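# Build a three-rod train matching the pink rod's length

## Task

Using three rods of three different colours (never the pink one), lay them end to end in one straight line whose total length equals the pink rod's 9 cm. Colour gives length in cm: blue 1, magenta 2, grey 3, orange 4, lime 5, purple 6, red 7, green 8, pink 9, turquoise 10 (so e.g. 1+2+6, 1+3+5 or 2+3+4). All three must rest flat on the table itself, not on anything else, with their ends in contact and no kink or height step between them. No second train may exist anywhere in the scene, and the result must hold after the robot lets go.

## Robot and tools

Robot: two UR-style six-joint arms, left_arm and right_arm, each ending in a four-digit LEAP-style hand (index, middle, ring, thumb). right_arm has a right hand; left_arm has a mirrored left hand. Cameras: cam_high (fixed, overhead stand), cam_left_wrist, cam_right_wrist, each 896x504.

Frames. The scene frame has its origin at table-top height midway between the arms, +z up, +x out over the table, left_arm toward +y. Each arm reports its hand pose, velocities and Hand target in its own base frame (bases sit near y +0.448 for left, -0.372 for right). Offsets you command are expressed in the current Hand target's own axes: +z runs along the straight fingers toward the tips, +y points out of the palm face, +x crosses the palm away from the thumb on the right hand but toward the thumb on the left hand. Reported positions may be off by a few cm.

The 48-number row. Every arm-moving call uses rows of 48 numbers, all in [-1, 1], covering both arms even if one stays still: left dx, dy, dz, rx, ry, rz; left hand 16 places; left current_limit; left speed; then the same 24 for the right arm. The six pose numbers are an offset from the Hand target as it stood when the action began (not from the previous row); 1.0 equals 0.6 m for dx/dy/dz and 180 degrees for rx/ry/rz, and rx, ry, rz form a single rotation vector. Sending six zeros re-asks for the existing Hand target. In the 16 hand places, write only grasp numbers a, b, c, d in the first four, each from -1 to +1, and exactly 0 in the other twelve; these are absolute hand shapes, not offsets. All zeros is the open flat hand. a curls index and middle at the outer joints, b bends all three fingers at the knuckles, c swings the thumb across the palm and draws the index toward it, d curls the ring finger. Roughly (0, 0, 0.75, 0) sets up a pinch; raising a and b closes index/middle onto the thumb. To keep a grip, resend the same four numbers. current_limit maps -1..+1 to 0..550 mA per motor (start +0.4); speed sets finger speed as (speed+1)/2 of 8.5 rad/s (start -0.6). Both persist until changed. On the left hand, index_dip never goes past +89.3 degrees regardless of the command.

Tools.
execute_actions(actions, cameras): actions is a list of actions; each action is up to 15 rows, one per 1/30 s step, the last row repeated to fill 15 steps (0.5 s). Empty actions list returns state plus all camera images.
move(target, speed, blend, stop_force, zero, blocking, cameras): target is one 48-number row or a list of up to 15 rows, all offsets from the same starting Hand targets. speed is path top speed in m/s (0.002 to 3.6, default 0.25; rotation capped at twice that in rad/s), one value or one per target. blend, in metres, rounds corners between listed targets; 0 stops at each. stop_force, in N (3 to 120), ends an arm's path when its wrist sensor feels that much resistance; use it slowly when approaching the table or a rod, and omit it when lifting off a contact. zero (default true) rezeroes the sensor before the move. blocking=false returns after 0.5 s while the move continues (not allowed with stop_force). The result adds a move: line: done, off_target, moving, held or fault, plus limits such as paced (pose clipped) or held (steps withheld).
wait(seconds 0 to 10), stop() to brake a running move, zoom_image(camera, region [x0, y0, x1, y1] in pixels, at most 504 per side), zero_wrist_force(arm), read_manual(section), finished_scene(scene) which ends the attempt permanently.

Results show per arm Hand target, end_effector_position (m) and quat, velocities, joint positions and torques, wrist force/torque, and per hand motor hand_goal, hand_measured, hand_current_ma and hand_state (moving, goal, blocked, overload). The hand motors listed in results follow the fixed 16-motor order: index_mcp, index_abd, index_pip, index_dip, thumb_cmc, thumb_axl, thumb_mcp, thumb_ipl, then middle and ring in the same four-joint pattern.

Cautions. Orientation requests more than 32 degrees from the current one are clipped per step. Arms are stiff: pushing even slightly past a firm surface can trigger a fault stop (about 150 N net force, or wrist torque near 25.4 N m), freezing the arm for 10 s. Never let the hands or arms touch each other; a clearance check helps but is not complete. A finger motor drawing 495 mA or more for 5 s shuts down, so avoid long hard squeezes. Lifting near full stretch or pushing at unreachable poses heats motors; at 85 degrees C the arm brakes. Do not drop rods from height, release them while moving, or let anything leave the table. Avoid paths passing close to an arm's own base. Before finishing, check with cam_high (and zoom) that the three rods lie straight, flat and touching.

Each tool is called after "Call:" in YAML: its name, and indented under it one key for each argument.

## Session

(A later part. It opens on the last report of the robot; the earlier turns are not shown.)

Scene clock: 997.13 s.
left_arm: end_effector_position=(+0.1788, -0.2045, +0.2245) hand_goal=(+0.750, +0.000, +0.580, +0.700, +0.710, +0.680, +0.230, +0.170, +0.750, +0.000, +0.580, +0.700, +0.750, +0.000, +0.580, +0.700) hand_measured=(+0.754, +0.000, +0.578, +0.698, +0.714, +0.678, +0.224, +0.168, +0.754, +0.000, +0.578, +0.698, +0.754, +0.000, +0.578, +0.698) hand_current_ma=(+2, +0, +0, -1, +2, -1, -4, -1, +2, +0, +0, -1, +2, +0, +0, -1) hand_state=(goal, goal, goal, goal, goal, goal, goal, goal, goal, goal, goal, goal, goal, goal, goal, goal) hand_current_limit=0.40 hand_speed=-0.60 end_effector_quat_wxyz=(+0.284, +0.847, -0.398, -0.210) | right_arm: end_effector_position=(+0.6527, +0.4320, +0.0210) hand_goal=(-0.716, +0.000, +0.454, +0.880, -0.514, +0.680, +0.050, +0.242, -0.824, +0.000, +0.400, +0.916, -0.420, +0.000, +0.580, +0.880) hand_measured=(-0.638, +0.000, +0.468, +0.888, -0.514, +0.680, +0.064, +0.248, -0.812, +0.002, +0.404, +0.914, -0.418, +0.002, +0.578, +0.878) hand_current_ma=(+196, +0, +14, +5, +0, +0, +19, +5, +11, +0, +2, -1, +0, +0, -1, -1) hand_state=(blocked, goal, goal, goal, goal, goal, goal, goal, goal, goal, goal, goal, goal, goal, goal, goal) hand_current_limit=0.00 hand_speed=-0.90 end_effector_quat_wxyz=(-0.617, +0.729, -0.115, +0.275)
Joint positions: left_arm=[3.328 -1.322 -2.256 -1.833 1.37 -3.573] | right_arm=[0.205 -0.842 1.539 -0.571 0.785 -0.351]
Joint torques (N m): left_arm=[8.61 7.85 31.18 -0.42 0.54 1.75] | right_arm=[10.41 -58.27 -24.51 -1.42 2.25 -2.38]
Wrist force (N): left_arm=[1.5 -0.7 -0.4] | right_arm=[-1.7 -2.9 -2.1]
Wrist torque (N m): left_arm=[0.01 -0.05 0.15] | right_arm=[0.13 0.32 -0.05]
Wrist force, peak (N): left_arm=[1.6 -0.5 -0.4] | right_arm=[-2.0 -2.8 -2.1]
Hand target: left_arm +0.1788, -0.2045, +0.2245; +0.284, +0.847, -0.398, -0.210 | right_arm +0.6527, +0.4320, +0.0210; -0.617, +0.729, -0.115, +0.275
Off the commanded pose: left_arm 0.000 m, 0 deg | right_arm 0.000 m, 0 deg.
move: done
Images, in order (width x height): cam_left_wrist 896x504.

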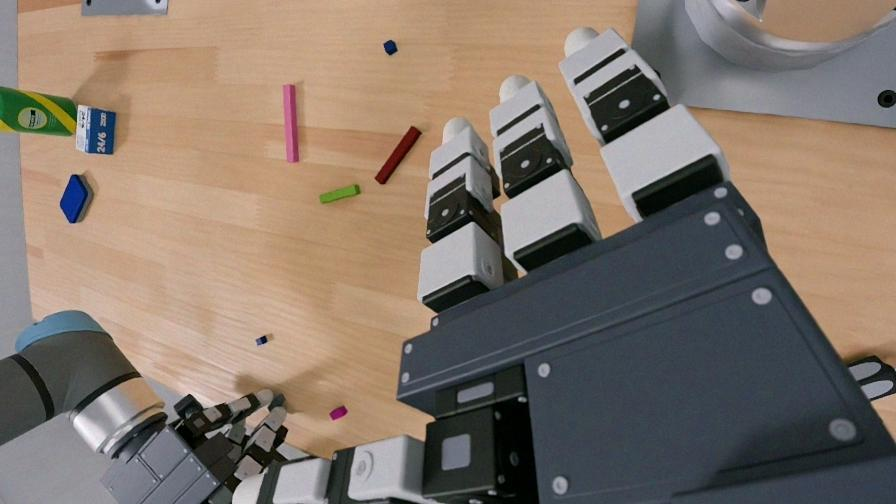

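Call:
move:
  target: [0,0,0,0,0,0, 0,0,0,0,0,0,0,0,0,0,0,0,0,0,0,0,0.4,-0.6, 0.0052,-0.0192,-0.0017,0,0,0, 0,0.9,0.72,0,0,0,0,0,0,0,0,0,0,0,0,0,0.0,-0.9]
  speed: 0.03
  cameras: ["cam_left_wrist"]

Call:
zoom_image:
  camera: "cam_left_wrist"
  region: [240, 370, 320, 430]

Scene clock: 1014.23 s.
left_arm: end_effector_position=(+0.1788, -0.2045, +0.2245) hand_goal=(+0.750, +0.000, +0.580, +0.700, +0.710, +0.680, +0.230, +0.170, +0.750, +0.000, +0.580, +0.700, +0.750, +0.000, +0.580, +0.700) hand_measured=(+0.754, +0.000, +0.578, +0.698, +0.714, +0.678, +0.224, +0.168, +0.754, +0.000, +0.578, +0.698, +0.754, +0.000, +0.578, +0.698) hand_current_ma=(+2, +0, +0, -1, +2, -1, -4, -1, +2, +0, +0, -1, +2, +0, +0, -1) hand_state=(goal, goal, goal, goal, goal, goal, goal, goal, goal, goal, goal, goal, goal, goal, goal, goal) hand_current_limit=0.40 hand_speed=-0.60 end_effector_quat_wxyz=(+0.284, +0.847, -0.398, -0.210) | right_arm: end_effector_position=(+0.6528, +0.4320, +0.0332) hand_goal=(-0.716, +0.000, +0.454, +0.880, -0.514, +0.680, +0.050, +0.242, -0.824, +0.000, +0.400, +0.916, -0.420, +0.000, +0.580, +0.880) hand_measured=(-0.644, +0.000, +0.468, +0.888, -0.514, +0.680, +0.068, +0.250, -0.812, +0.002, +0.404, +0.914, -0.418, +0.002, +0.578, +0.878) hand_current_ma=(+171, +0, +14, +5, +0, +0, +29, +9, +11, +0, +2, -1, +0, +0, -1, -1) hand_state=(blocked, goal, goal, goal, goal, goal, goal, goal, goal, goal, goal, goal, goal, goal, goal, goal) hand_current_limit=0.00 hand_speed=-0.90 end_effector_quat_wxyz=(-0.617, +0.729, -0.115, +0.275)
Joint positions: left_arm=[3.328 -1.322 -2.256 -1.833 1.37 -3.573] | right_arm=[0.205 -0.86 1.533 -0.547 0.785 -0.351]
Joint torques (N m): left_arm=[8.94 8.07 30.49 -0.88 0.62 1.69] | right_arm=[9.7 -41.19 -19.49 -2.83 2.49 -1.54]
Wrist force (N): left_arm=[1.4 -0.4 -0.4] | right_arm=[-2.3 0.0 -2.5]
Wrist torque (N m): left_arm=[0.05 -0.04 0.13] | right_arm=[0.31 0.34 -0.06]
Wrist force, peak (N): left_arm=[1.7 -0.6 -0.4] | right_arm=[-2.0 -3.0 -2.2]
Hand target: left_arm +0.1788, -0.2045, +0.2245; +0.284, +0.847, -0.398, -0.210 | right_arm +0.6527, +0.4320, +0.0330; -0.617, +0.729, -0.115, +0.275
Off the commanded pose: left_arm 0.000 m, 0 deg | right_arm 0.000 m, 0 deg.
move: done
Images, in order (width x height): cam_left_wrist 896x504.

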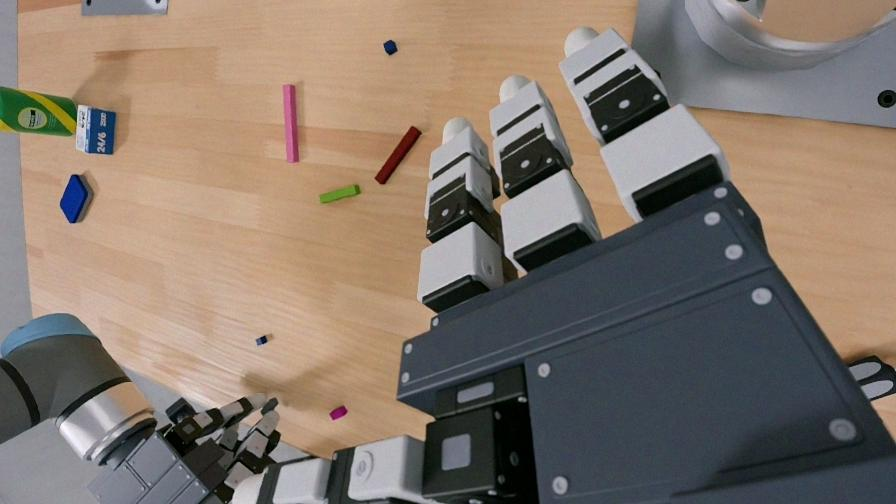

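Scaled by 6.300.

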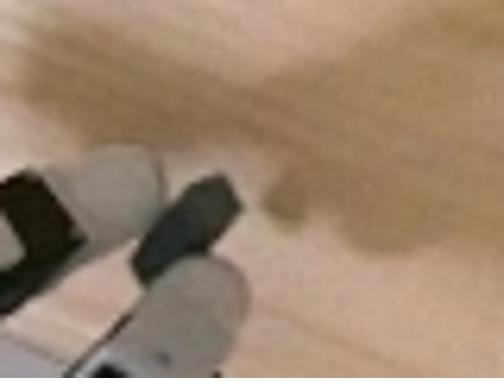

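Call:
move:
  target: [0,0,0,0,0,0, 0,0,0,0,0,0,0,0,0,0,0,0,0,0,0,0,0.4,-0.6, -0.3398,-0.0668,-0.2665,-0.0473,0.1764,0.0160, 0,0.9,0.72,0,0,0,0,0,0,0,0,0,0,0,0,0,0.0,-0.9]
  speed: 0.08
  cameras: ["cam_left_wrist"]

Call:
zoom_image:
  camera: "cam_left_wrist"
  region: [240, 140, 380, 260]

Scene clock: 1050.20 s.
left_arm: end_effector_position=(+0.1788, -0.2045, +0.2245) hand_goal=(+0.750, +0.000, +0.580, +0.700, +0.710, +0.680, +0.230, +0.170, +0.750, +0.000, +0.580, +0.700, +0.750, +0.000, +0.580, +0.700) hand_measured=(+0.754, +0.000, +0.578, +0.698, +0.714, +0.678, +0.224, +0.168, +0.754, +0.000, +0.578, +0.698, +0.754, +0.000, +0.578, +0.698) hand_current_ma=(+2, +0, +0, -1, +2, -1, -4, -1, +2, +0, +0, -1, +2, +0, +0, -1) hand_state=(goal, goal, goal, goal, goal, goal, goal, goal, goal, goal, goal, goal, goal, goal, goal, goal) hand_current_limit=0.40 hand_speed=-0.60 end_effector_quat_wxyz=(+0.284, +0.847, -0.398, -0.210) | right_arm: end_effector_position=(+0.3914, +0.4104, +0.0332) hand_goal=(-0.716, +0.000, +0.454, +0.880, -0.514, +0.680, +0.050, +0.242, -0.824, +0.000, +0.400, +0.916, -0.420, +0.000, +0.580, +0.880) hand_measured=(-0.646, +0.000, +0.468, +0.888, -0.514, +0.680, +0.068, +0.250, -0.814, +0.002, +0.404, +0.914, -0.420, +0.002, +0.578, +0.878) hand_current_ma=(+169, +0, +14, +5, +0, +0, +30, +9, +9, +0, +2, -1, +0, +0, -1, -1) hand_state=(blocked, goal, goal, goal, goal, goal, goal, goal, goal, goal, goal, goal, goal, goal, goal, goal) hand_current_limit=0.00 hand_speed=-0.90 end_effector_quat_wxyz=(-0.513, +0.666, -0.317, +0.439)
Joint positions: left_arm=[3.328 -1.322 -2.256 -1.833 1.37 -3.573] | right_arm=[0.671 -1.243 2.218 -0.883 1.822 -0.24]
Joint torques (N m): left_arm=[8.04 10.05 31.25 -0.76 0.59 1.43] | right_arm=[-8.63 -17.41 -21.03 0.19 -0.63 -2.62]
Wrist force (N): left_arm=[1.2 -0.6 -0.2] | right_arm=[-1.7 0.2 -2.2]
Wrist torque (N m): left_arm=[0.02 -0.01 0.13] | right_arm=[0.32 0.33 -0.02]
Wrist force, peak (N): left_arm=[1.8 -0.7 -0.3] | right_arm=[-2.3 0.1 -3.0]
Hand target: left_arm +0.1788, -0.2045, +0.2245; +0.284, +0.847, -0.398, -0.210 | right_arm +0.3914, +0.4104, +0.0331; -0.513, +0.666, -0.317, +0.439
Off the commanded pose: left_arm 0.000 m, 0 deg | right_arm 0.000 m, 0 deg.
move: done
Images, in order (width x height): cam_left_wrist 896x504.

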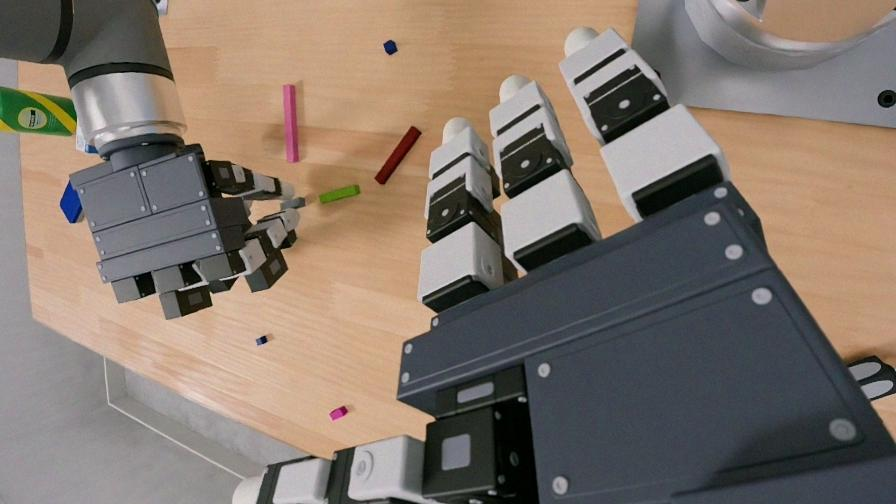

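Scaled by 3.600.

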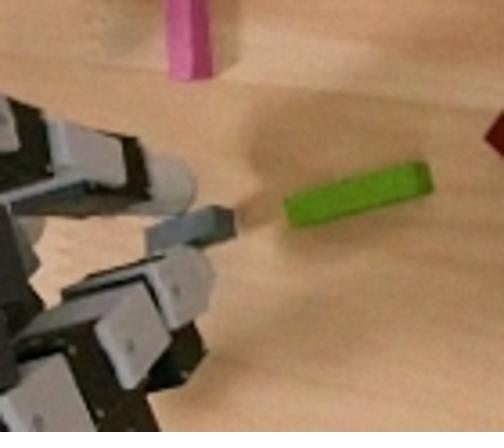

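Call:
zoom_image:
  camera: "cam_left_wrist"
  region: [275, 170, 365, 225]

Scaled by 5.600.

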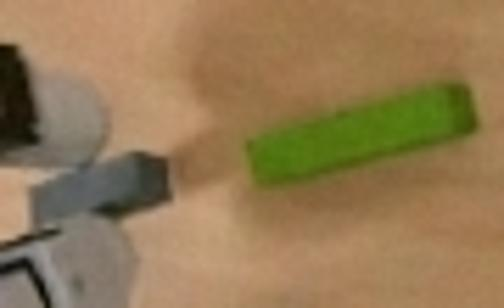

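Call:
move:
  target: [0,0,0,0,0,0, 0,0,0,0,0,0,0,0,0,0,0,0,0,0,0,0,0.4,-0.6, -0.0065,0.0240,0.0058,0,0,0, 0,0.9,0.72,0,0,0,0,0,0,0,0,0,0,0,0,0,0.0,-0.9]
  speed: 0.015
  stop_force: 3
  cameras: ["cam_left_wrist"]

Call:
zoom_image:
  camera: "cam_left_wrist"
  region: [275, 170, 365, 225]

Scene clock: 1069.33 s.
left_arm: end_effector_position=(+0.1788, -0.2045, +0.2245) hand_goal=(+0.750, +0.000, +0.580, +0.700, +0.710, +0.680, +0.230, +0.170, +0.750, +0.000, +0.580, +0.700, +0.750, +0.000, +0.580, +0.700) hand_measured=(+0.754, +0.000, +0.578, +0.698, +0.714, +0.678, +0.224, +0.168, +0.754, +0.000, +0.578, +0.698, +0.754, +0.000, +0.578, +0.698) hand_current_ma=(+2, +0, +0, -1, +2, -1, -4, -1, +2, +0, +0, -1, +2, +0, +0, -1) hand_state=(goal, goal, goal, goal, goal, goal, goal, goal, goal, goal, goal, goal, goal, goal, goal, goal) hand_current_limit=0.40 hand_speed=-0.60 end_effector_quat_wxyz=(+0.284, +0.847, -0.398, -0.210) | right_arm: end_effector_position=(+0.3932, +0.4111, +0.0200) hand_goal=(-0.716, +0.000, +0.454, +0.880, -0.514, +0.680, +0.050, +0.242, -0.824, +0.000, +0.400, +0.916, -0.420, +0.000, +0.580, +0.880) hand_measured=(-0.646, +0.000, +0.470, +0.888, -0.514, +0.680, +0.068, +0.250, -0.814, +0.002, +0.404, +0.914, -0.420, +0.002, +0.578, +0.878) hand_current_ma=(+169, +0, +16, +6, +0, +0, +30, +10, +9, +0, +2, -1, +0, +0, -1, -1) hand_state=(blocked, goal, goal, goal, goal, goal, goal, goal, goal, goal, goal, goal, goal, goal, goal, goal) hand_current_limit=0.00 hand_speed=-0.90 end_effector_quat_wxyz=(-0.513, +0.666, -0.317, +0.439)
Joint positions: left_arm=[3.328 -1.322 -2.256 -1.833 1.37 -3.573] | right_arm=[0.67 -1.208 2.22 -0.921 1.821 -0.24]
Joint torques (N m): left_arm=[6.78 10.89 30.72 -0.83 0.4 1.44] | right_arm=[6.07 -44.64 -19.06 -2.88 2.18 -2.68]
Wrist force (N): left_arm=[1.6 -0.5 0.0] | right_arm=[-1.4 -0.2 -2.2]
Wrist torque (N m): left_arm=[0.01 -0.06 0.15] | right_arm=[0.30 0.32 0.06]
Wrist force, peak (N): left_arm=[1.8 -0.5 -0.4] | right_arm=[-0.3 -8.2 -2.8]
Hand target: left_arm +0.1788, -0.2045, +0.2245; +0.284, +0.847, -0.398, -0.210 | right_arm +0.3931, +0.4112, +0.0200; -0.513, +0.666, -0.317, +0.439 (not the last commanded pose)
Off the commanded pose: left_arm 0.000 m, 0 deg | right_arm 0.002 m, 0 deg.
move: contact (right_arm)
Images, in order (width x height): cam_left_wrist 896x504.

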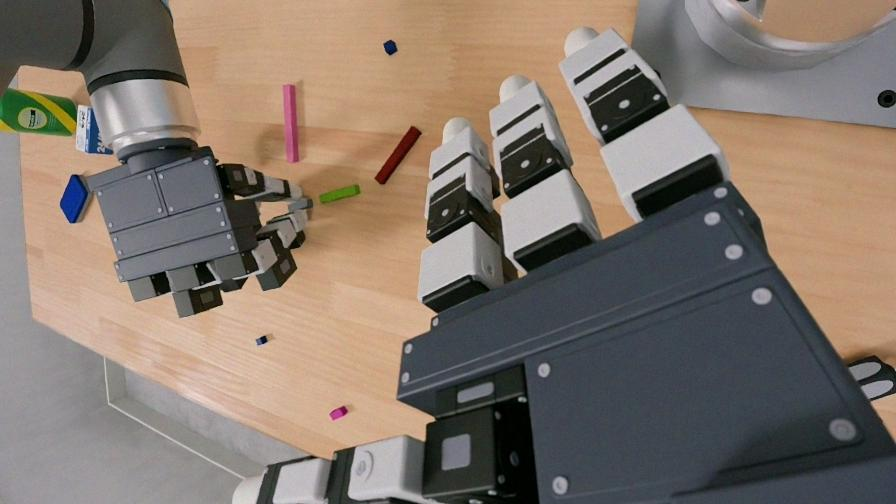

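Scaled by 5.600.

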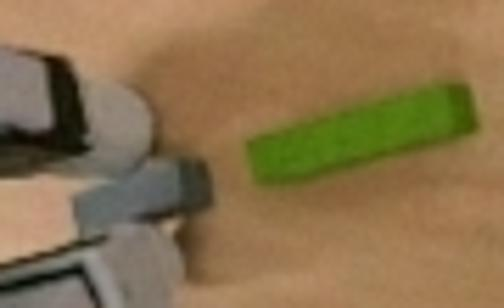

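Call:
zoom_image:
  camera: "cam_left_wrist"
  region: [285, 180, 335, 220]

Scaled by 10.080.

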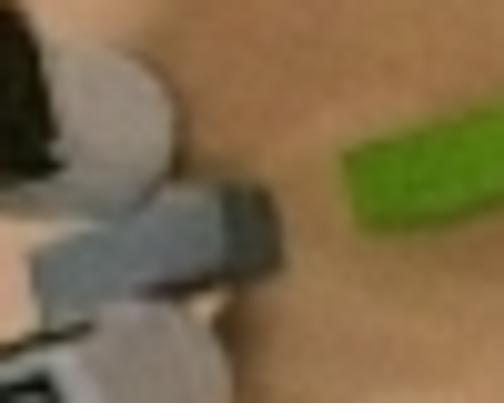

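Call:
move:
  target: [0,0,0,0,0,0, 0,0,0,0,0,0,0,0,0,0,0,0,0,0,0,0,0.4,-0.6, -0.0240,-0.0072,0.0017,0,0,0, 0,0.9,0.72,0,0,0,0,0,0,0,0,0,0,0,0,0,0.0,-0.9]
  speed: 0.03
  cameras: ["cam_left_wrist"]

Call:
zoom_image:
  camera: "cam_left_wrist"
  region: [285, 180, 335, 220]

Scene clock: 1082.97 s.
left_arm: end_effector_position=(+0.1788, -0.2045, +0.2245) hand_goal=(+0.750, +0.000, +0.580, +0.700, +0.710, +0.680, +0.230, +0.170, +0.750, +0.000, +0.580, +0.700, +0.750, +0.000, +0.580, +0.700) hand_measured=(+0.754, +0.000, +0.578, +0.698, +0.714, +0.678, +0.224, +0.168, +0.754, +0.000, +0.578, +0.698, +0.754, +0.000, +0.578, +0.698) hand_current_ma=(+2, +0, +0, -1, +2, -1, -4, -1, +2, +0, +0, -1, +2, +0, +0, -1) hand_state=(goal, goal, goal, goal, goal, goal, goal, goal, goal, goal, goal, goal, goal, goal, goal, goal) hand_current_limit=0.40 hand_speed=-0.60 end_effector_quat_wxyz=(+0.284, +0.847, -0.398, -0.210) | right_arm: end_effector_position=(+0.3879, +0.4254, +0.0203) hand_goal=(-0.716, +0.000, +0.454, +0.880, -0.514, +0.680, +0.050, +0.242, -0.824, +0.000, +0.400, +0.916, -0.420, +0.000, +0.580, +0.880) hand_measured=(-0.646, +0.000, +0.470, +0.888, -0.514, +0.680, +0.068, +0.250, -0.814, +0.002, +0.404, +0.914, -0.420, +0.002, +0.578, +0.878) hand_current_ma=(+169, +0, +16, +6, +0, +0, +30, +10, +9, +0, +2, -1, +0, +0, -1, -1) hand_state=(blocked, goal, goal, goal, goal, goal, goal, goal, goal, goal, goal, goal, goal, goal, goal, goal) hand_current_limit=0.00 hand_speed=-0.90 end_effector_quat_wxyz=(-0.513, +0.666, -0.317, +0.439)
Joint positions: left_arm=[3.328 -1.322 -2.256 -1.833 1.37 -3.573] | right_arm=[0.71 -1.192 2.192 -0.907 1.861 -0.236]
Joint torques (N m): left_arm=[7.07 11.13 30.95 -0.78 0.29 1.26] | right_arm=[-11.98 -40.77 -4.18 -2.46 -2.37 2.08]
Wrist force (N): left_arm=[1.3 -0.5 -0.2] | right_arm=[-1.8 0.1 -1.7]
Wrist torque (N m): left_arm=[0.04 -0.02 0.12] | right_arm=[0.27 0.35 -0.04]
Wrist force, peak (N): left_arm=[1.7 -0.6 -0.4] | right_arm=[-2.0 -0.1 -2.1]
Hand target: left_arm +0.1788, -0.2045, +0.2245; +0.284, +0.847, -0.398, -0.210 | right_arm +0.3880, +0.4253, +0.0204; -0.513, +0.666, -0.317, +0.439
Off the commanded pose: left_arm 0.000 m, 0 deg | right_arm 0.000 m, 0 deg.
move: done
Images, in order (width x height): cam_left_wrist 896x504.

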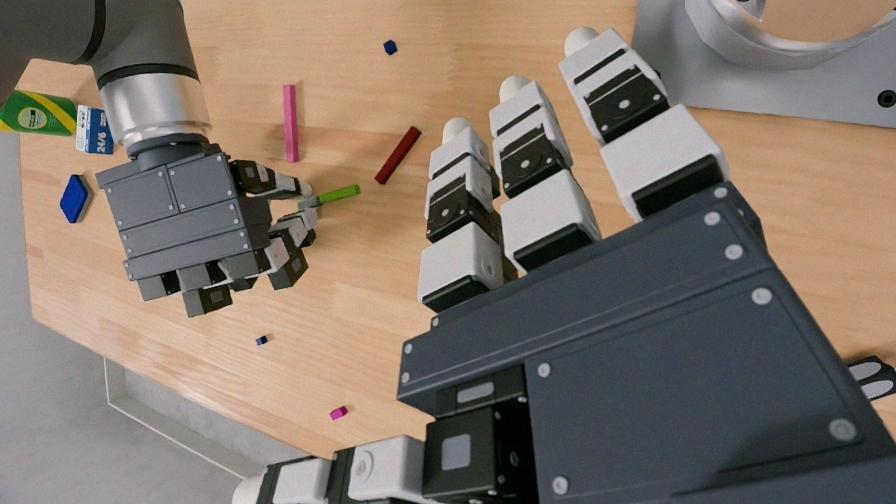

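Scaled by 10.080.

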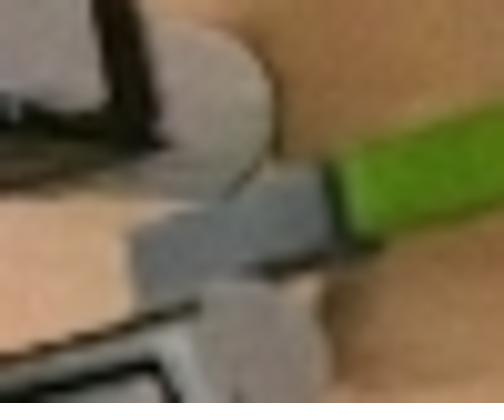

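Call:
move:
  target: [0,0,0,0,0,0, 0,0,0,0,0,0,0,0,0,0,0,0,0,0,0,0,0.4,-0.6, -0.0068,-0.0017,-0.0018,0,0,0, 0,0.9,0.72,0,0,0,0,0,0,0,0,0,0,0,0,0,0.0,-0.9]
  speed: 0.02
  cameras: ["cam_left_wrist"]

Call:
zoom_image:
  camera: "cam_left_wrist"
  region: [285, 175, 365, 220]

Scene clock: 1095.43 s.
left_arm: end_effector_position=(+0.1788, -0.2045, +0.2245) hand_goal=(+0.750, +0.000, +0.580, +0.700, +0.710, +0.680, +0.230, +0.170, +0.750, +0.000, +0.580, +0.700, +0.750, +0.000, +0.580, +0.700) hand_measured=(+0.754, +0.000, +0.578, +0.698, +0.714, +0.678, +0.224, +0.168, +0.754, +0.000, +0.578, +0.698, +0.754, +0.000, +0.578, +0.698) hand_current_ma=(+2, +0, +0, -1, +2, -1, -4, -1, +2, +0, +0, -1, +2, +0, +0, -1) hand_state=(goal, goal, goal, goal, goal, goal, goal, goal, goal, goal, goal, goal, goal, goal, goal, goal) hand_current_limit=0.40 hand_speed=-0.60 end_effector_quat_wxyz=(+0.284, +0.847, -0.398, -0.210) | right_arm: end_effector_position=(+0.3853, +0.4288, +0.0204) hand_goal=(-0.716, +0.000, +0.454, +0.880, -0.514, +0.680, +0.050, +0.242, -0.824, +0.000, +0.400, +0.916, -0.420, +0.000, +0.580, +0.880) hand_measured=(-0.646, +0.000, +0.470, +0.888, -0.514, +0.680, +0.068, +0.250, -0.814, +0.002, +0.404, +0.914, -0.420, +0.002, +0.578, +0.878) hand_current_ma=(+169, +0, +16, +6, +0, +0, +30, +10, +9, +0, +2, -1, +0, +0, -1, -1) hand_state=(blocked, goal, goal, goal, goal, goal, goal, goal, goal, goal, goal, goal, goal, goal, goal, goal) hand_current_limit=0.00 hand_speed=-0.90 end_effector_quat_wxyz=(-0.513, +0.666, -0.317, +0.439)
Joint positions: left_arm=[3.328 -1.322 -2.256 -1.833 1.37 -3.573] | right_arm=[0.722 -1.19 2.187 -0.904 1.873 -0.235]
Joint torques (N m): left_arm=[7.95 11.85 30.34 -0.73 0.43 0.95] | right_arm=[-2.68 -22.44 -16.49 -0.1 1 2.78]
Wrist force (N): left_arm=[1.5 -0.5 -0.6] | right_arm=[-1.9 0.2 -1.8]
Wrist torque (N m): left_arm=[0.06 -0.06 0.14] | right_arm=[0.30 0.36 -0.05]
Wrist force, peak (N): left_arm=[1.7 -0.7 -0.3] | right_arm=[-1.7 0.0 -2.2]
Hand target: left_arm +0.1788, -0.2045, +0.2245; +0.284, +0.847, -0.398, -0.210 | right_arm +0.3853, +0.4287, +0.0204; -0.513, +0.666, -0.317, +0.439
Off the commanded pose: left_arm 0.000 m, 0 deg | right_arm 0.000 m, 0 deg.
move: done
Images, in order (width x height): cam_left_wrist 896x504.

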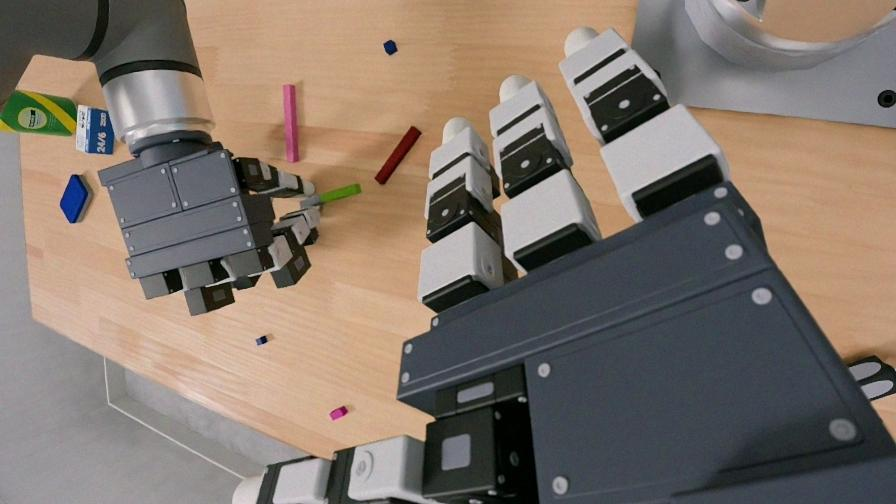

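Scaled by 6.300.

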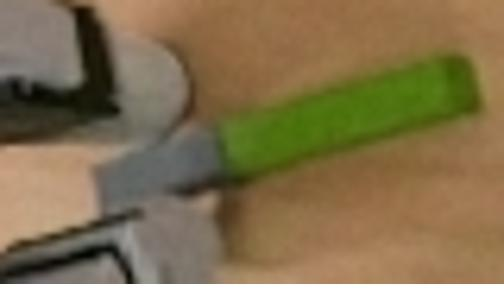

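Call:
move:
  target: [0,0,0,0,0,0, 0,0,0,0,0,0,0,0,0,0,0,0,0,0,0,0,0.4,-0.6, 0,0,0,0,0,0, 0,0.76,0.72,0,0,0,0,0,0,0,0,0,0,0,0,0,0.0,-0.95]
  speed: 0.02
  cameras: ["cam_left_wrist"]

Call:
zoom_image:
  camera: "cam_left_wrist"
  region: [285, 175, 365, 220]

Call:
zoom_image:
  camera: "cam_left_wrist"
  region: [290, 180, 340, 220]

Scene clock: 1101.70 s.
left_arm: end_effector_position=(+0.1788, -0.2045, +0.2245) hand_goal=(+0.750, +0.000, +0.580, +0.700, +0.710, +0.680, +0.230, +0.170, +0.750, +0.000, +0.580, +0.700, +0.750, +0.000, +0.580, +0.700) hand_measured=(+0.754, +0.000, +0.578, +0.698, +0.714, +0.678, +0.224, +0.168, +0.754, +0.000, +0.578, +0.698, +0.754, +0.000, +0.578, +0.698) hand_current_ma=(+2, +0, +0, -1, +2, -1, -4, -1, +2, +0, +0, -1, +2, +0, +0, -1) hand_state=(goal, goal, goal, goal, goal, goal, goal, goal, goal, goal, goal, goal, goal, goal, goal, goal) hand_current_limit=0.40 hand_speed=-0.60 end_effector_quat_wxyz=(+0.284, +0.847, -0.398, -0.210) | right_arm: end_effector_position=(+0.3853, +0.4287, +0.0204) hand_goal=(-0.528, +0.000, +0.412, +0.852, -0.514, +0.680, +0.050, +0.214, -0.580, +0.000, +0.428, +0.916, -0.210, +0.000, +0.580, +0.852) hand_measured=(-0.538, +0.000, +0.412, +0.854, -0.514, +0.680, +0.054, +0.216, -0.582, +0.002, +0.426, +0.914, -0.220, +0.002, +0.578, +0.854) hand_current_ma=(-10, +0, +0, +0, +0, +0, +3, +1, +0, +0, +0, -1, -9, +0, -1, +1) hand_state=(goal, goal, goal, goal, goal, goal, goal, goal, goal, goal, goal, goal, goal, goal, goal, goal) hand_current_limit=0.00 hand_speed=-0.95 end_effector_quat_wxyz=(-0.513, +0.666, -0.317, +0.439)
Joint positions: left_arm=[3.328 -1.322 -2.256 -1.833 1.37 -3.573] | right_arm=[0.722 -1.19 2.187 -0.904 1.873 -0.235]
Joint torques (N m): left_arm=[6.96 12.85 30.91 -0.63 0.37 1.1] | right_arm=[-12.51 -43.6 -5.05 -2.72 -2.61 -2.48]
Wrist force (N): left_arm=[1.7 -0.4 -0.2] | right_arm=[-1.8 0.2 -1.9]
Wrist torque (N m): left_arm=[0.07 -0.07 0.16] | right_arm=[0.24 0.33 -0.04]
Wrist force, peak (N): left_arm=[1.6 -0.8 -0.4] | right_arm=[-2.1 -0.2 -2.0]
Hand target: left_arm +0.1788, -0.2045, +0.2245; +0.284, +0.847, -0.398, -0.210 | right_arm +0.3853, +0.4287, +0.0204; -0.513, +0.666, -0.317, +0.439
Off the commanded pose: left_arm 0.000 m, 0 deg | right_arm 0.000 m, 0 deg.
move: done
Images, in order (width x height): cam_left_wrist 896x504.

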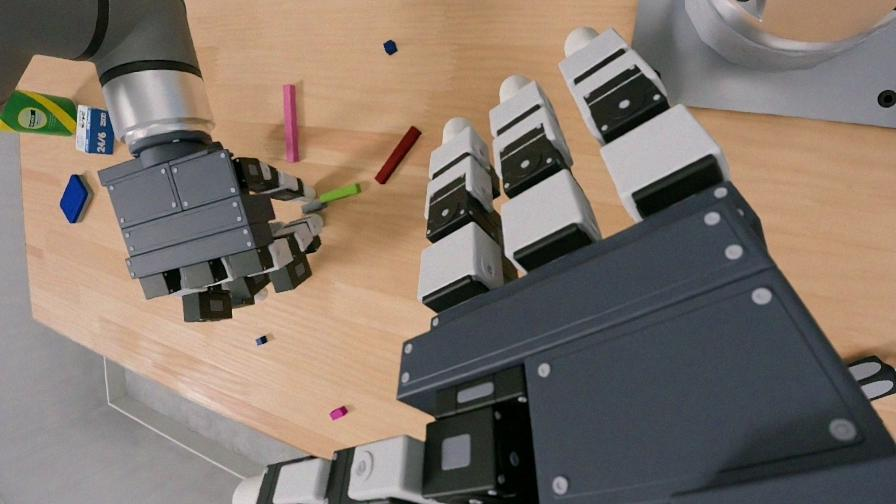

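Scaled by 6.300.

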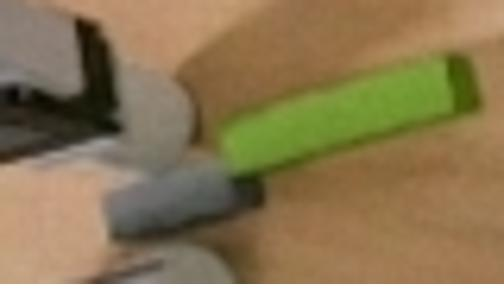

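Scaled by 10.080.

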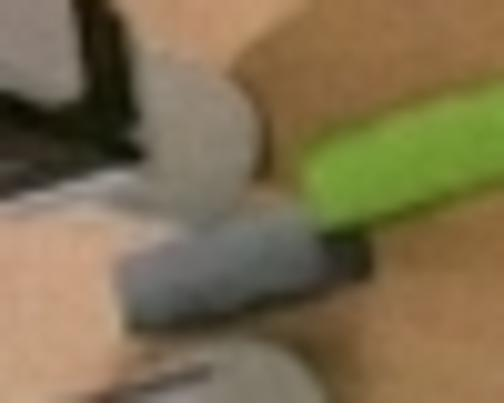

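Call:
move:
  target:
    - [0,0,0,0,0,0, 0,0,0,0,0,0,0,0,0,0,0,0,0,0,0,0,0.4,-0.6, 0.0003,-0.0013,-0.0001,0,0,0, 0,0.76,0.72,0,0,0,0,0,0,0,0,0,0,0,0,0,0.0,-0.95]
    - [0,0,0,0,0,0, 0,0,0,0,0,0,0,0,0,0,0,0,0,0,0,0,0.4,-0.6, 0.0003,0.0001,-0.0167,0,0,0, 0,0.76,0.72,0,0,0,0,0,0,0,0,0,0,0,0,0,0.0,-0.95]
  speed: 0.02
  cameras: ["cam_left_wrist"]

Call:
zoom_image:
  camera: "cam_left_wrist"
  region: [285, 175, 365, 220]

Call:
zoom_image:
  camera: "cam_left_wrist"
  region: [290, 180, 340, 220]

Scene clock: 1133.90 s.
left_arm: end_effector_position=(+0.1788, -0.2045, +0.2245) hand_goal=(+0.750, +0.000, +0.580, +0.700, +0.710, +0.680, +0.230, +0.170, +0.750, +0.000, +0.580, +0.700, +0.750, +0.000, +0.580, +0.700) hand_measured=(+0.754, +0.000, +0.578, +0.698, +0.714, +0.678, +0.224, +0.168, +0.754, +0.000, +0.578, +0.698, +0.754, +0.000, +0.578, +0.698) hand_current_ma=(+2, +0, +0, -1, +2, -1, -4, -1, +2, +0, +0, -1, +2, +0, +0, -1) hand_state=(goal, goal, goal, goal, goal, goal, goal, goal, goal, goal, goal, goal, goal, goal, goal, goal) hand_current_limit=0.40 hand_speed=-0.60 end_effector_quat_wxyz=(+0.284, +0.847, -0.398, -0.210) | right_arm: end_effector_position=(+0.3761, +0.4244, +0.0213) hand_goal=(-0.528, +0.000, +0.412, +0.852, -0.514, +0.680, +0.050, +0.214, -0.580, +0.000, +0.428, +0.916, -0.210, +0.000, +0.580, +0.852) hand_measured=(-0.530, +0.000, +0.412, +0.854, -0.514, +0.680, +0.054, +0.216, -0.582, +0.002, +0.426, +0.914, -0.220, +0.002, +0.578, +0.854) hand_current_ma=(-1, +0, +0, +0, +0, +0, +2, +1, +0, +0, +0, -1, -9, +0, -1, +1) hand_state=(goal, goal, goal, goal, goal, goal, goal, goal, goal, goal, goal, goal, goal, goal, goal, goal) hand_current_limit=0.00 hand_speed=-0.95 end_effector_quat_wxyz=(-0.513, +0.666, -0.317, +0.439)
Joint positions: left_arm=[3.328 -1.322 -2.256 -1.833 1.37 -3.573] | right_arm=[0.73 -1.205 2.21 -0.911 1.881 -0.234]
Joint torques (N m): left_arm=[7.35 13.49 30.79 -0.66 0.48 1.14] | right_arm=[0.53 -27.05 -19.47 -1.27 1.05 2.85]
Wrist force (N): left_arm=[1.4 -0.6 -0.3] | right_arm=[-1.9 0.0 -1.9]
Wrist torque (N m): left_arm=[0.02 -0.03 0.14] | right_arm=[0.24 0.35 -0.05]
Wrist force, peak (N): left_arm=[1.6 -0.7 -0.2] | right_arm=[-2.0 -0.2 -2.0]
Hand target: left_arm +0.1788, -0.2045, +0.2245; +0.284, +0.847, -0.398, -0.210 | right_arm +0.3763, +0.4245, +0.0213; -0.513, +0.666, -0.317, +0.439
Off the commanded pose: left_arm 0.000 m, 0 deg | right_arm 0.000 m, 0 deg.
move: done
Images, in order (width x height): cam_left_wrist 896x504.

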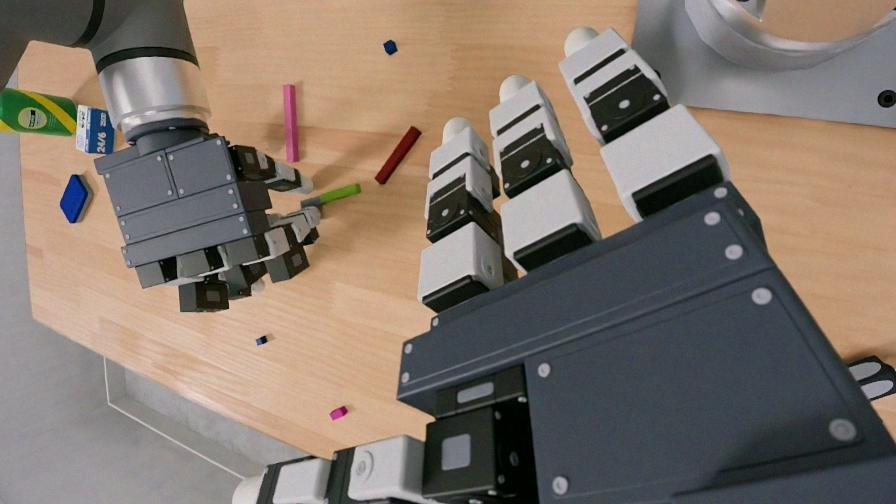

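Scaled by 6.300.

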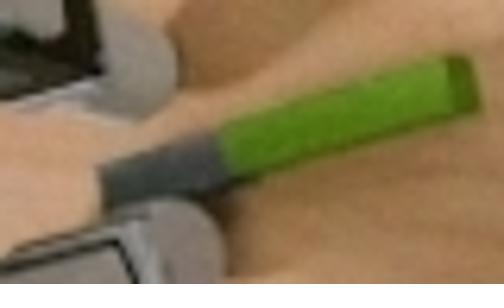

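Scaled by 10.080.

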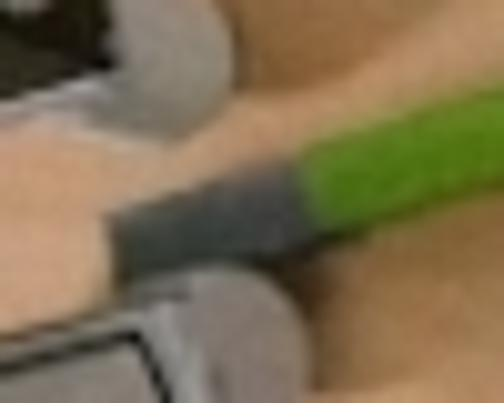

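Call:
move:
  target:
    - [0,0,0,0,0,0, 0,0,0,0,0,0,0,0,0,0,0,0,0,0,0,0,0.4,-0.6, 0,0.0002,-0.0022,0,0,0, 0,0.76,0.72,0,0,0,0,0,0,0,0,0,0,0,0,0,0.0,-0.95]
    - [0,0,0,0,0,0, 0,0,0,0,0,0,0,0,0,0,0,0,0,0,0,0,0.4,-0.6, 0,-0.0008,0.01,0,0,0, 0,0.76,0.72,0,0,0,0,0,0,0,0,0,0,0,0,0,0.0,-0.95]
  speed: 0.02
  cameras: ["cam_left_wrist"]

Call:
zoom_image:
  camera: "cam_left_wrist"
  region: [290, 180, 340, 220]

Scene clock: 1143.13 s.
left_arm: end_effector_position=(+0.1788, -0.2045, +0.2245) hand_goal=(+0.750, +0.000, +0.580, +0.700, +0.710, +0.680, +0.230, +0.170, +0.750, +0.000, +0.580, +0.700, +0.750, +0.000, +0.580, +0.700) hand_measured=(+0.754, +0.000, +0.578, +0.698, +0.714, +0.678, +0.224, +0.168, +0.754, +0.000, +0.578, +0.698, +0.754, +0.000, +0.578, +0.698) hand_current_ma=(+2, +0, +0, -1, +2, -1, -4, -1, +2, +0, +0, -1, +2, +0, +0, -1) hand_state=(goal, goal, goal, goal, goal, goal, goal, goal, goal, goal, goal, goal, goal, goal, goal, goal) hand_current_limit=0.40 hand_speed=-0.60 end_effector_quat_wxyz=(+0.284, +0.847, -0.398, -0.210) | right_arm: end_effector_position=(+0.3818, +0.4271, +0.0212) hand_goal=(-0.528, +0.000, +0.412, +0.852, -0.514, +0.680, +0.050, +0.214, -0.580, +0.000, +0.428, +0.916, -0.210, +0.000, +0.580, +0.852) hand_measured=(-0.530, +0.000, +0.412, +0.854, -0.514, +0.680, +0.054, +0.216, -0.582, +0.002, +0.426, +0.914, -0.220, +0.002, +0.578, +0.854) hand_current_ma=(-1, +0, +0, +0, +0, +0, +2, +1, +0, +0, +0, -1, -8, +0, -1, +1) hand_state=(goal, goal, goal, goal, goal, goal, goal, goal, goal, goal, goal, goal, goal, goal, goal, goal) hand_current_limit=0.00 hand_speed=-0.95 end_effector_quat_wxyz=(-0.513, +0.666, -0.317, +0.439)
Joint positions: left_arm=[3.328 -1.322 -2.256 -1.833 1.37 -3.573] | right_arm=[0.725 -1.197 2.195 -0.906 1.876 -0.235]
Joint torques (N m): left_arm=[7.1 13.29 30.49 -0.87 0.28 0.92] | right_arm=[-3.26 -35.32 -4.7 -1.45 -0.98 -3.2]
Wrist force (N): left_arm=[1.3 -0.3 -0.3] | right_arm=[-1.9 0.0 -1.9]
Wrist torque (N m): left_arm=[0.07 -0.02 0.13] | right_arm=[0.24 0.34 0.02]
Wrist force, peak (N): left_arm=[1.5 -0.8 -0.6] | right_arm=[-2.2 0.4 -2.0]
Hand target: left_arm +0.1788, -0.2045, +0.2245; +0.284, +0.847, -0.398, -0.210 | right_arm +0.3817, +0.4270, +0.0212; -0.513, +0.666, -0.317, +0.439
Off the commanded pose: left_arm 0.000 m, 0 deg | right_arm 0.000 m, 0 deg.
move: done
Images, in order (width x height): cam_left_wrist 896x504.

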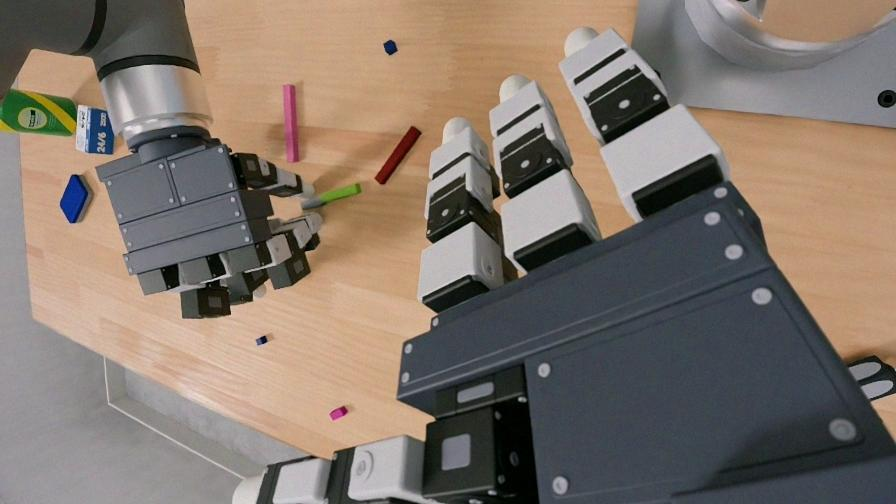

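Scaled by 10.080.

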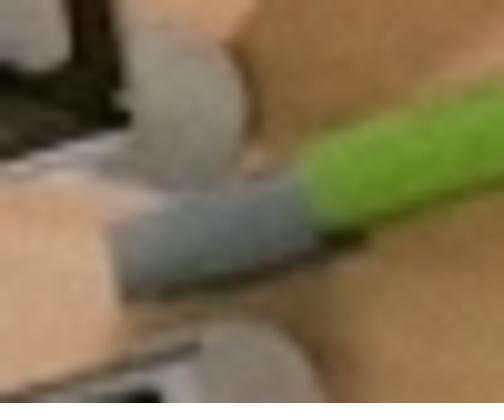

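Call:
move:
  target:
    - [0,0,0,0,0,0, 0,0,0,0,0,0,0,0,0,0,0,0,0,0,0,0,0.4,-0.6, 0.0161,0.0043,0,0,0,0, 0,0.76,0.72,0,0,0,0,0,0,0,0,0,0,0,0,0,0.0,-0.95]
    - [0,0,0,0,0,0, 0,0,0,0,0,0,0,0,0,0,0,0,0,0,0,0,0.4,-0.6, 0.0158,0.0055,-0.0141,0,0,0, 0,0.76,0.72,0,0,0,0,0,0,0,0,0,0,0,0,0,0.0,-0.95]
    - [0,0,0,0,0,0, 0,0,0,0,0,0,0,0,0,0,0,0,0,0,0,0,0.4,-0.6, 0.0161,0.0043,0,0,0,0, 0,0.76,0.72,0,0,0,0,0,0,0,0,0,0,0,0,0,0.0,-0.95]
    - [0,0,0,0,0,0, 0,0,0,0,0,0,0,0,0,0,0,0,0,0,0,0,0.4,-0.6, -0.0161,-0.0043,0,0,0,0, 0,0.76,0.72,0,0,0,0,0,0,0,0,0,0,0,0,0,0.0,-0.95]
    - [0,0,0,0,0,0, 0,0,0,0,0,0,0,0,0,0,0,0,0,0,0,0,0.4,-0.6, -0.0164,-0.0031,-0.0141,0,0,0, 0,0.76,0.72,0,0,0,0,0,0,0,0,0,0,0,0,0,0.0,-0.95]
    - [0,0,0,0,0,0, 0,0,0,0,0,0,0,0,0,0,0,0,0,0,0,0,0.4,-0.6, -0.0161,-0.0043,0,0,0,0, 0,0.76,0.72,0,0,0,0,0,0,0,0,0,0,0,0,0,0.0,-0.95]
  speed: 0.025
  cameras: ["cam_left_wrist"]

Call:
zoom_image:
  camera: "cam_left_wrist"
  region: [290, 180, 340, 220]

Scene clock: 1156.93 s.
left_arm: end_effector_position=(+0.1788, -0.2045, +0.2245) hand_goal=(+0.750, +0.000, +0.580, +0.700, +0.710, +0.680, +0.230, +0.170, +0.750, +0.000, +0.580, +0.700, +0.750, +0.000, +0.580, +0.700) hand_measured=(+0.754, +0.000, +0.578, +0.698, +0.714, +0.678, +0.224, +0.168, +0.754, +0.000, +0.578, +0.698, +0.754, +0.000, +0.578, +0.698) hand_current_ma=(+2, +0, +0, -1, +2, -1, -4, -1, +2, +0, +0, -1, +2, +0, +0, -1) hand_state=(goal, goal, goal, goal, goal, goal, goal, goal, goal, goal, goal, goal, goal, goal, goal, goal) hand_current_limit=0.40 hand_speed=-0.60 end_effector_quat_wxyz=(+0.284, +0.847, -0.398, -0.210) | right_arm: end_effector_position=(+0.3778, +0.4362, +0.0211) hand_goal=(-0.528, +0.000, +0.412, +0.852, -0.514, +0.680, +0.050, +0.214, -0.580, +0.000, +0.428, +0.916, -0.210, +0.000, +0.580, +0.852) hand_measured=(-0.530, +0.000, +0.412, +0.854, -0.514, +0.680, +0.054, +0.216, -0.582, +0.002, +0.426, +0.914, -0.220, +0.002, +0.578, +0.854) hand_current_ma=(-1, +0, +0, +0, +0, +0, +2, +1, +0, +0, +0, -1, -8, +0, -1, +1) hand_state=(goal, goal, goal, goal, goal, goal, goal, goal, goal, goal, goal, goal, goal, goal, goal, goal) hand_current_limit=0.00 hand_speed=-0.95 end_effector_quat_wxyz=(-0.513, +0.666, -0.317, +0.439)
Joint positions: left_arm=[3.328 -1.322 -2.256 -1.833 1.37 -3.573] | right_arm=[0.751 -1.186 2.177 -0.897 1.902 -0.232]
Joint torques (N m): left_arm=[6.73 13.4 30.42 -0.72 0.32 1.02] | right_arm=[1.03 -39.46 -5.42 -1.7 -0.17 -2.69]
Wrist force (N): left_arm=[1.3 -0.4 -0.3] | right_arm=[-2.2 0.0 -1.5]
Wrist torque (N m): left_arm=[0.05 -0.03 0.12] | right_arm=[0.22 0.37 0.05]
Wrist force, peak (N): left_arm=[1.7 -0.4 -0.7] | right_arm=[-2.3 -0.2 -1.8]
Hand target: left_arm +0.1788, -0.2045, +0.2245; +0.284, +0.847, -0.398, -0.210 | right_arm +0.3776, +0.4362, +0.0212; -0.513, +0.666, -0.317, +0.439
Off the commanded pose: left_arm 0.000 m, 0 deg | right_arm 0.000 m, 0 deg.
move: done
Images, in order (width x height): cam_left_wrist 896x504.

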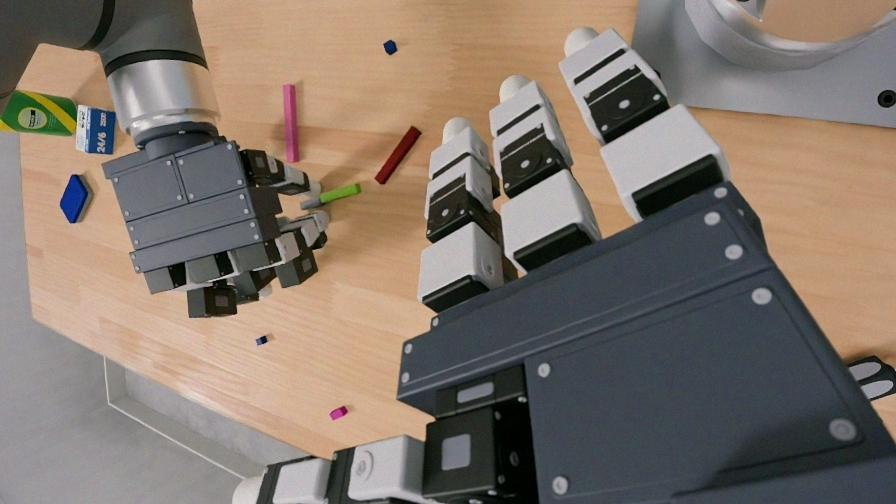

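Scaled by 10.080.

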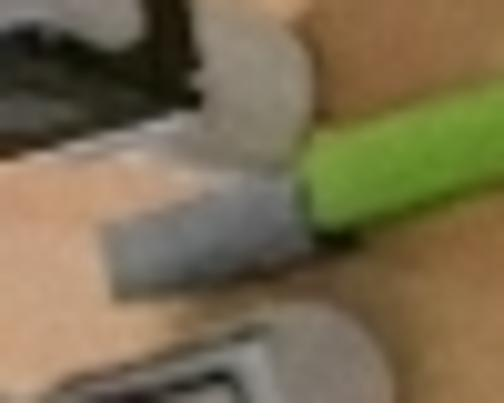

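Call:
move:
  target:
    - [0,0,0,0,0,0, 0,0,0,0,0,0,0,0,0,0,0,0,0,0,0,0,0.4,-0.6, -0.0193,-0.0052,0,0,0,0, 0,0.76,0.72,0,0,0,0,0,0,0,0,0,0,0,0,0,0.0,-0.95]
    - [0,0,0,0,0,0, 0,0,0,0,0,0,0,0,0,0,0,0,0,0,0,0,0.4,-0.6, -0.0196,-0.0040,-0.0141,0,0,0, 0,0.76,0.72,0,0,0,0,0,0,0,0,0,0,0,0,0,0.0,-0.95]
    - [0,0,0,0,0,0, 0,0,0,0,0,0,0,0,0,0,0,0,0,0,0,0,0.4,-0.6, -0.0193,-0.0052,0,0,0,0, 0,0.76,0.72,0,0,0,0,0,0,0,0,0,0,0,0,0,0.0,-0.95]
    - [0,0,0,0,0,0, 0,0,0,0,0,0,0,0,0,0,0,0,0,0,0,0,0.4,-0.6, -0.0757,-0.0203,0,0,0,0, 0,0.76,0.72,0,0,0,0,0,0,0,0,0,0,0,0,0,0.0,-0.95]
    - [0,0,0,0,0,0, 0,0,0,0,0,0,0,0,0,0,0,0,0,0,0,0,0.4,-0.6, -0.0760,-0.0191,-0.0141,0,0,0, 0,0.76,0.72,0,0,0,0,0,0,0,0,0,0,0,0,0,0.0,-0.95]
  speed: 0.03
  cameras: ["cam_left_wrist"]

Call:
zoom_image:
  camera: "cam_left_wrist"
  region: [285, 165, 375, 225]

Scene clock: 1168.10 s.
left_arm: end_effector_position=(+0.1788, -0.2045, +0.2245) hand_goal=(+0.750, +0.000, +0.580, +0.700, +0.710, +0.680, +0.230, +0.170, +0.750, +0.000, +0.580, +0.700, +0.750, +0.000, +0.580, +0.700) hand_measured=(+0.754, +0.000, +0.578, +0.698, +0.714, +0.678, +0.224, +0.168, +0.754, +0.000, +0.578, +0.698, +0.754, +0.000, +0.578, +0.698) hand_current_ma=(+2, +0, +0, -1, +2, -1, -4, -1, +2, +0, +0, -1, +2, +0, +0, -1) hand_state=(goal, goal, goal, goal, goal, goal, goal, goal, goal, goal, goal, goal, goal, goal, goal, goal) hand_current_limit=0.40 hand_speed=-0.60 end_effector_quat_wxyz=(+0.284, +0.847, -0.398, -0.210) | right_arm: end_effector_position=(+0.3506, +0.4757, +0.0212) hand_goal=(-0.528, +0.000, +0.412, +0.852, -0.514, +0.680, +0.050, +0.214, -0.580, +0.000, +0.428, +0.916, -0.210, +0.000, +0.580, +0.852) hand_measured=(-0.530, +0.000, +0.412, +0.854, -0.514, +0.680, +0.052, +0.216, -0.580, +0.002, +0.426, +0.914, -0.218, +0.002, +0.578, +0.854) hand_current_ma=(-1, +0, +0, +0, +0, +0, +2, +1, +0, +0, +0, -1, -7, +0, -1, +1) hand_state=(goal, goal, goal, goal, goal, goal, goal, goal, goal, goal, goal, goal, goal, goal, goal, goal) hand_current_limit=0.00 hand_speed=-0.95 end_effector_quat_wxyz=(-0.513, +0.666, -0.317, +0.439)
Joint positions: left_arm=[3.328 -1.322 -2.256 -1.833 1.37 -3.573] | right_arm=[0.875 -1.144 2.102 -0.86 2.025 -0.219]
Joint torques (N m): left_arm=[6.74 12.96 30.45 -0.58 0.24 0.98] | right_arm=[-11.12 -26.37 -22.39 -0.4 -0.73 2.54]
Wrist force (N): left_arm=[1.1 -0.5 -0.3] | right_arm=[-1.8 0.0 -2.4]
Wrist torque (N m): left_arm=[0.03 -0.01 0.12] | right_arm=[0.31 0.36 -0.06]
Wrist force, peak (N): left_arm=[1.6 -0.7 -0.5] | right_arm=[-2.1 -0.3 -2.4]
Hand target: left_arm +0.1788, -0.2045, +0.2245; +0.284, +0.847, -0.398, -0.210 | right_arm +0.3508, +0.4757, +0.0211; -0.513, +0.666, -0.317, +0.439
Off the commanded pose: left_arm 0.000 m, 0 deg | right_arm 0.000 m, 0 deg.
move: done
Images, in order (width x height): cam_left_wrist 896x504.

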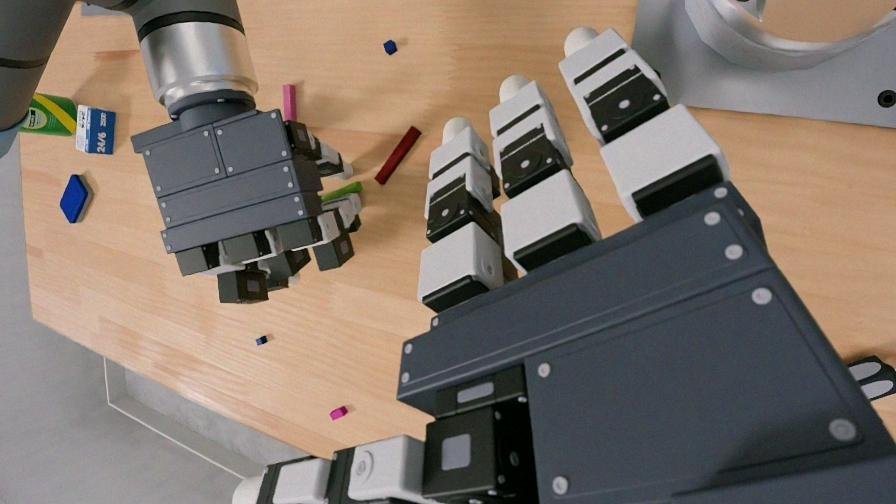

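Scaled by 5.600.

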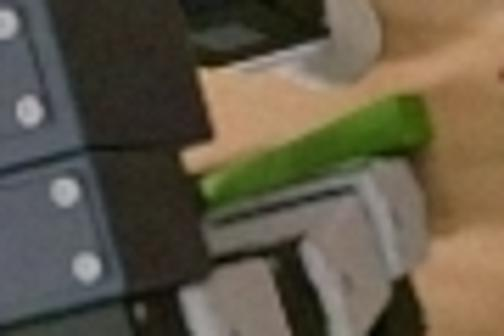

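Call:
move:
  target:
    - [0,0,0,0,0,0, 0,0,0,0,0,0,0,0,0,0,0,0,0,0,0,0,0.4,-0.6, 0.0004,-0.0015,0.0175,0,0,0, 0,0.76,0.72,0,0,0,0,0,0,0,0,0,0,0,0,0,0.0,-0.95]
    - [0,0,0,0,0,0, 0,0,0,0,0,0,0,0,0,0,0,0,0,0,0,0,0.4,-0.6, 0.1324,0.0339,0.0175,0,0,0, 0,0.76,0.72,0,0,0,0,0,0,0,0,0,0,0,0,0,0.0,-0.95]
  speed: 0.06
  cameras: ["cam_left_wrist"]

Call:
zoom_image:
  camera: "cam_left_wrist"
  region: [290, 175, 365, 220]

Call:
zoom_image:
  camera: "cam_left_wrist"
  region: [295, 180, 335, 215]

Scene clock: 1175.57 s.
left_arm: end_effector_position=(+0.1788, -0.2045, +0.2245) hand_goal=(+0.750, +0.000, +0.580, +0.700, +0.710, +0.680, +0.230, +0.170, +0.750, +0.000, +0.580, +0.700, +0.750, +0.000, +0.580, +0.700) hand_measured=(+0.754, +0.000, +0.578, +0.698, +0.714, +0.678, +0.224, +0.168, +0.754, +0.000, +0.578, +0.698, +0.754, +0.000, +0.578, +0.698) hand_current_ma=(+2, +0, +0, -1, +2, -1, -4, -1, +2, +0, +0, -1, +2, +0, +0, -1) hand_state=(goal, goal, goal, goal, goal, goal, goal, goal, goal, goal, goal, goal, goal, goal, goal, goal) hand_current_limit=0.40 hand_speed=-0.60 end_effector_quat_wxyz=(+0.284, +0.847, -0.398, -0.210) | right_arm: end_effector_position=(+0.3938, +0.4050, +0.0213) hand_goal=(-0.528, +0.000, +0.412, +0.852, -0.514, +0.680, +0.050, +0.214, -0.580, +0.000, +0.428, +0.916, -0.210, +0.000, +0.580, +0.852) hand_measured=(-0.530, +0.000, +0.412, +0.854, -0.514, +0.680, +0.052, +0.216, -0.580, +0.002, +0.426, +0.914, -0.218, +0.002, +0.578, +0.854) hand_current_ma=(+0, +0, +0, +0, +0, +0, +2, +1, +0, +0, +0, -1, -7, +0, -1, +1) hand_state=(goal, goal, goal, goal, goal, goal, goal, goal, goal, goal, goal, goal, goal, goal, goal, goal) hand_current_limit=0.00 hand_speed=-0.95 end_effector_quat_wxyz=(-0.513, +0.666, -0.317, +0.439)
Joint positions: left_arm=[3.328 -1.322 -2.256 -1.833 1.37 -3.573] | right_arm=[0.655 -1.22 2.234 -0.924 1.806 -0.242]
Joint torques (N m): left_arm=[6.9 13.63 30.87 -0.75 0.21 0.93] | right_arm=[11.47 -19.12 -21.24 0.2 2.84 -0.59]
Wrist force (N): left_arm=[1.6 -0.7 -0.4] | right_arm=[-1.8 0.1 -1.9]
Wrist torque (N m): left_arm=[0.03 -0.06 0.15] | right_arm=[0.23 0.33 0.17]
Wrist force, peak (N): left_arm=[1.7 -0.8 -0.1] | right_arm=[-2.1 -0.4 -2.7]
Hand target: left_arm +0.1788, -0.2045, +0.2245; +0.284, +0.847, -0.398, -0.210 | right_arm +0.3937, +0.4051, +0.0212; -0.513, +0.666, -0.317, +0.439
Off the commanded pose: left_arm 0.000 m, 0 deg | right_arm 0.000 m, 0 deg.
move: done
Images, in order (width x height): cam_left_wrist 896x504.

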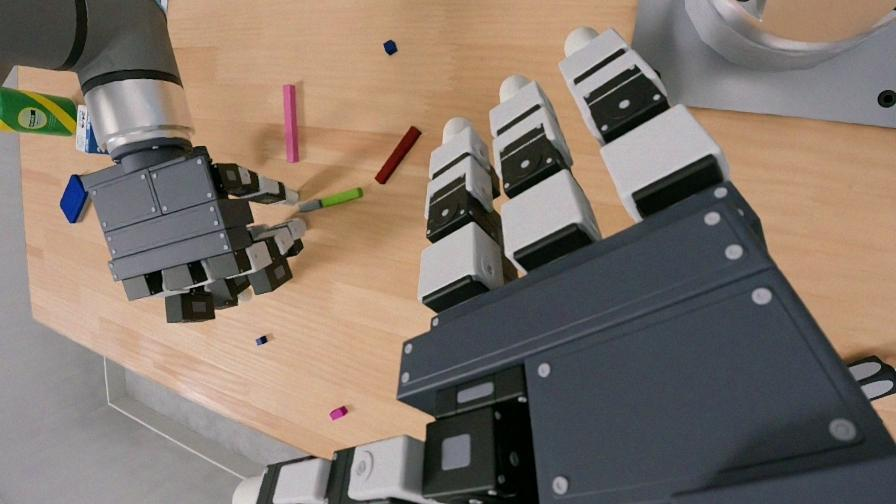

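Scaled by 6.720.

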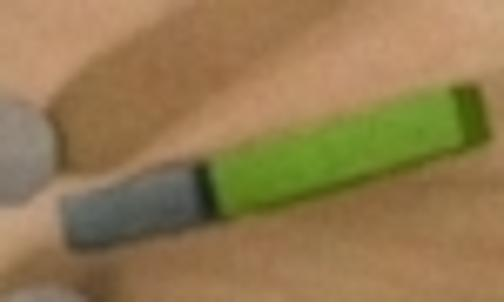

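Scaled by 12.600.

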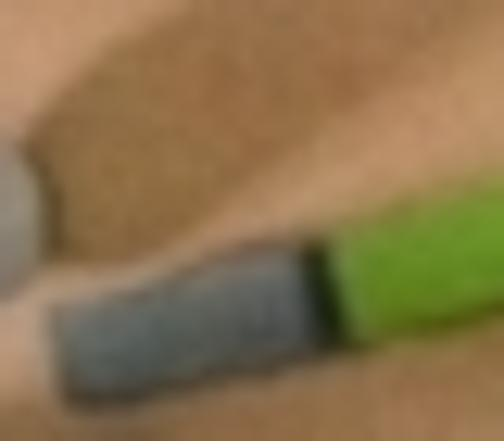

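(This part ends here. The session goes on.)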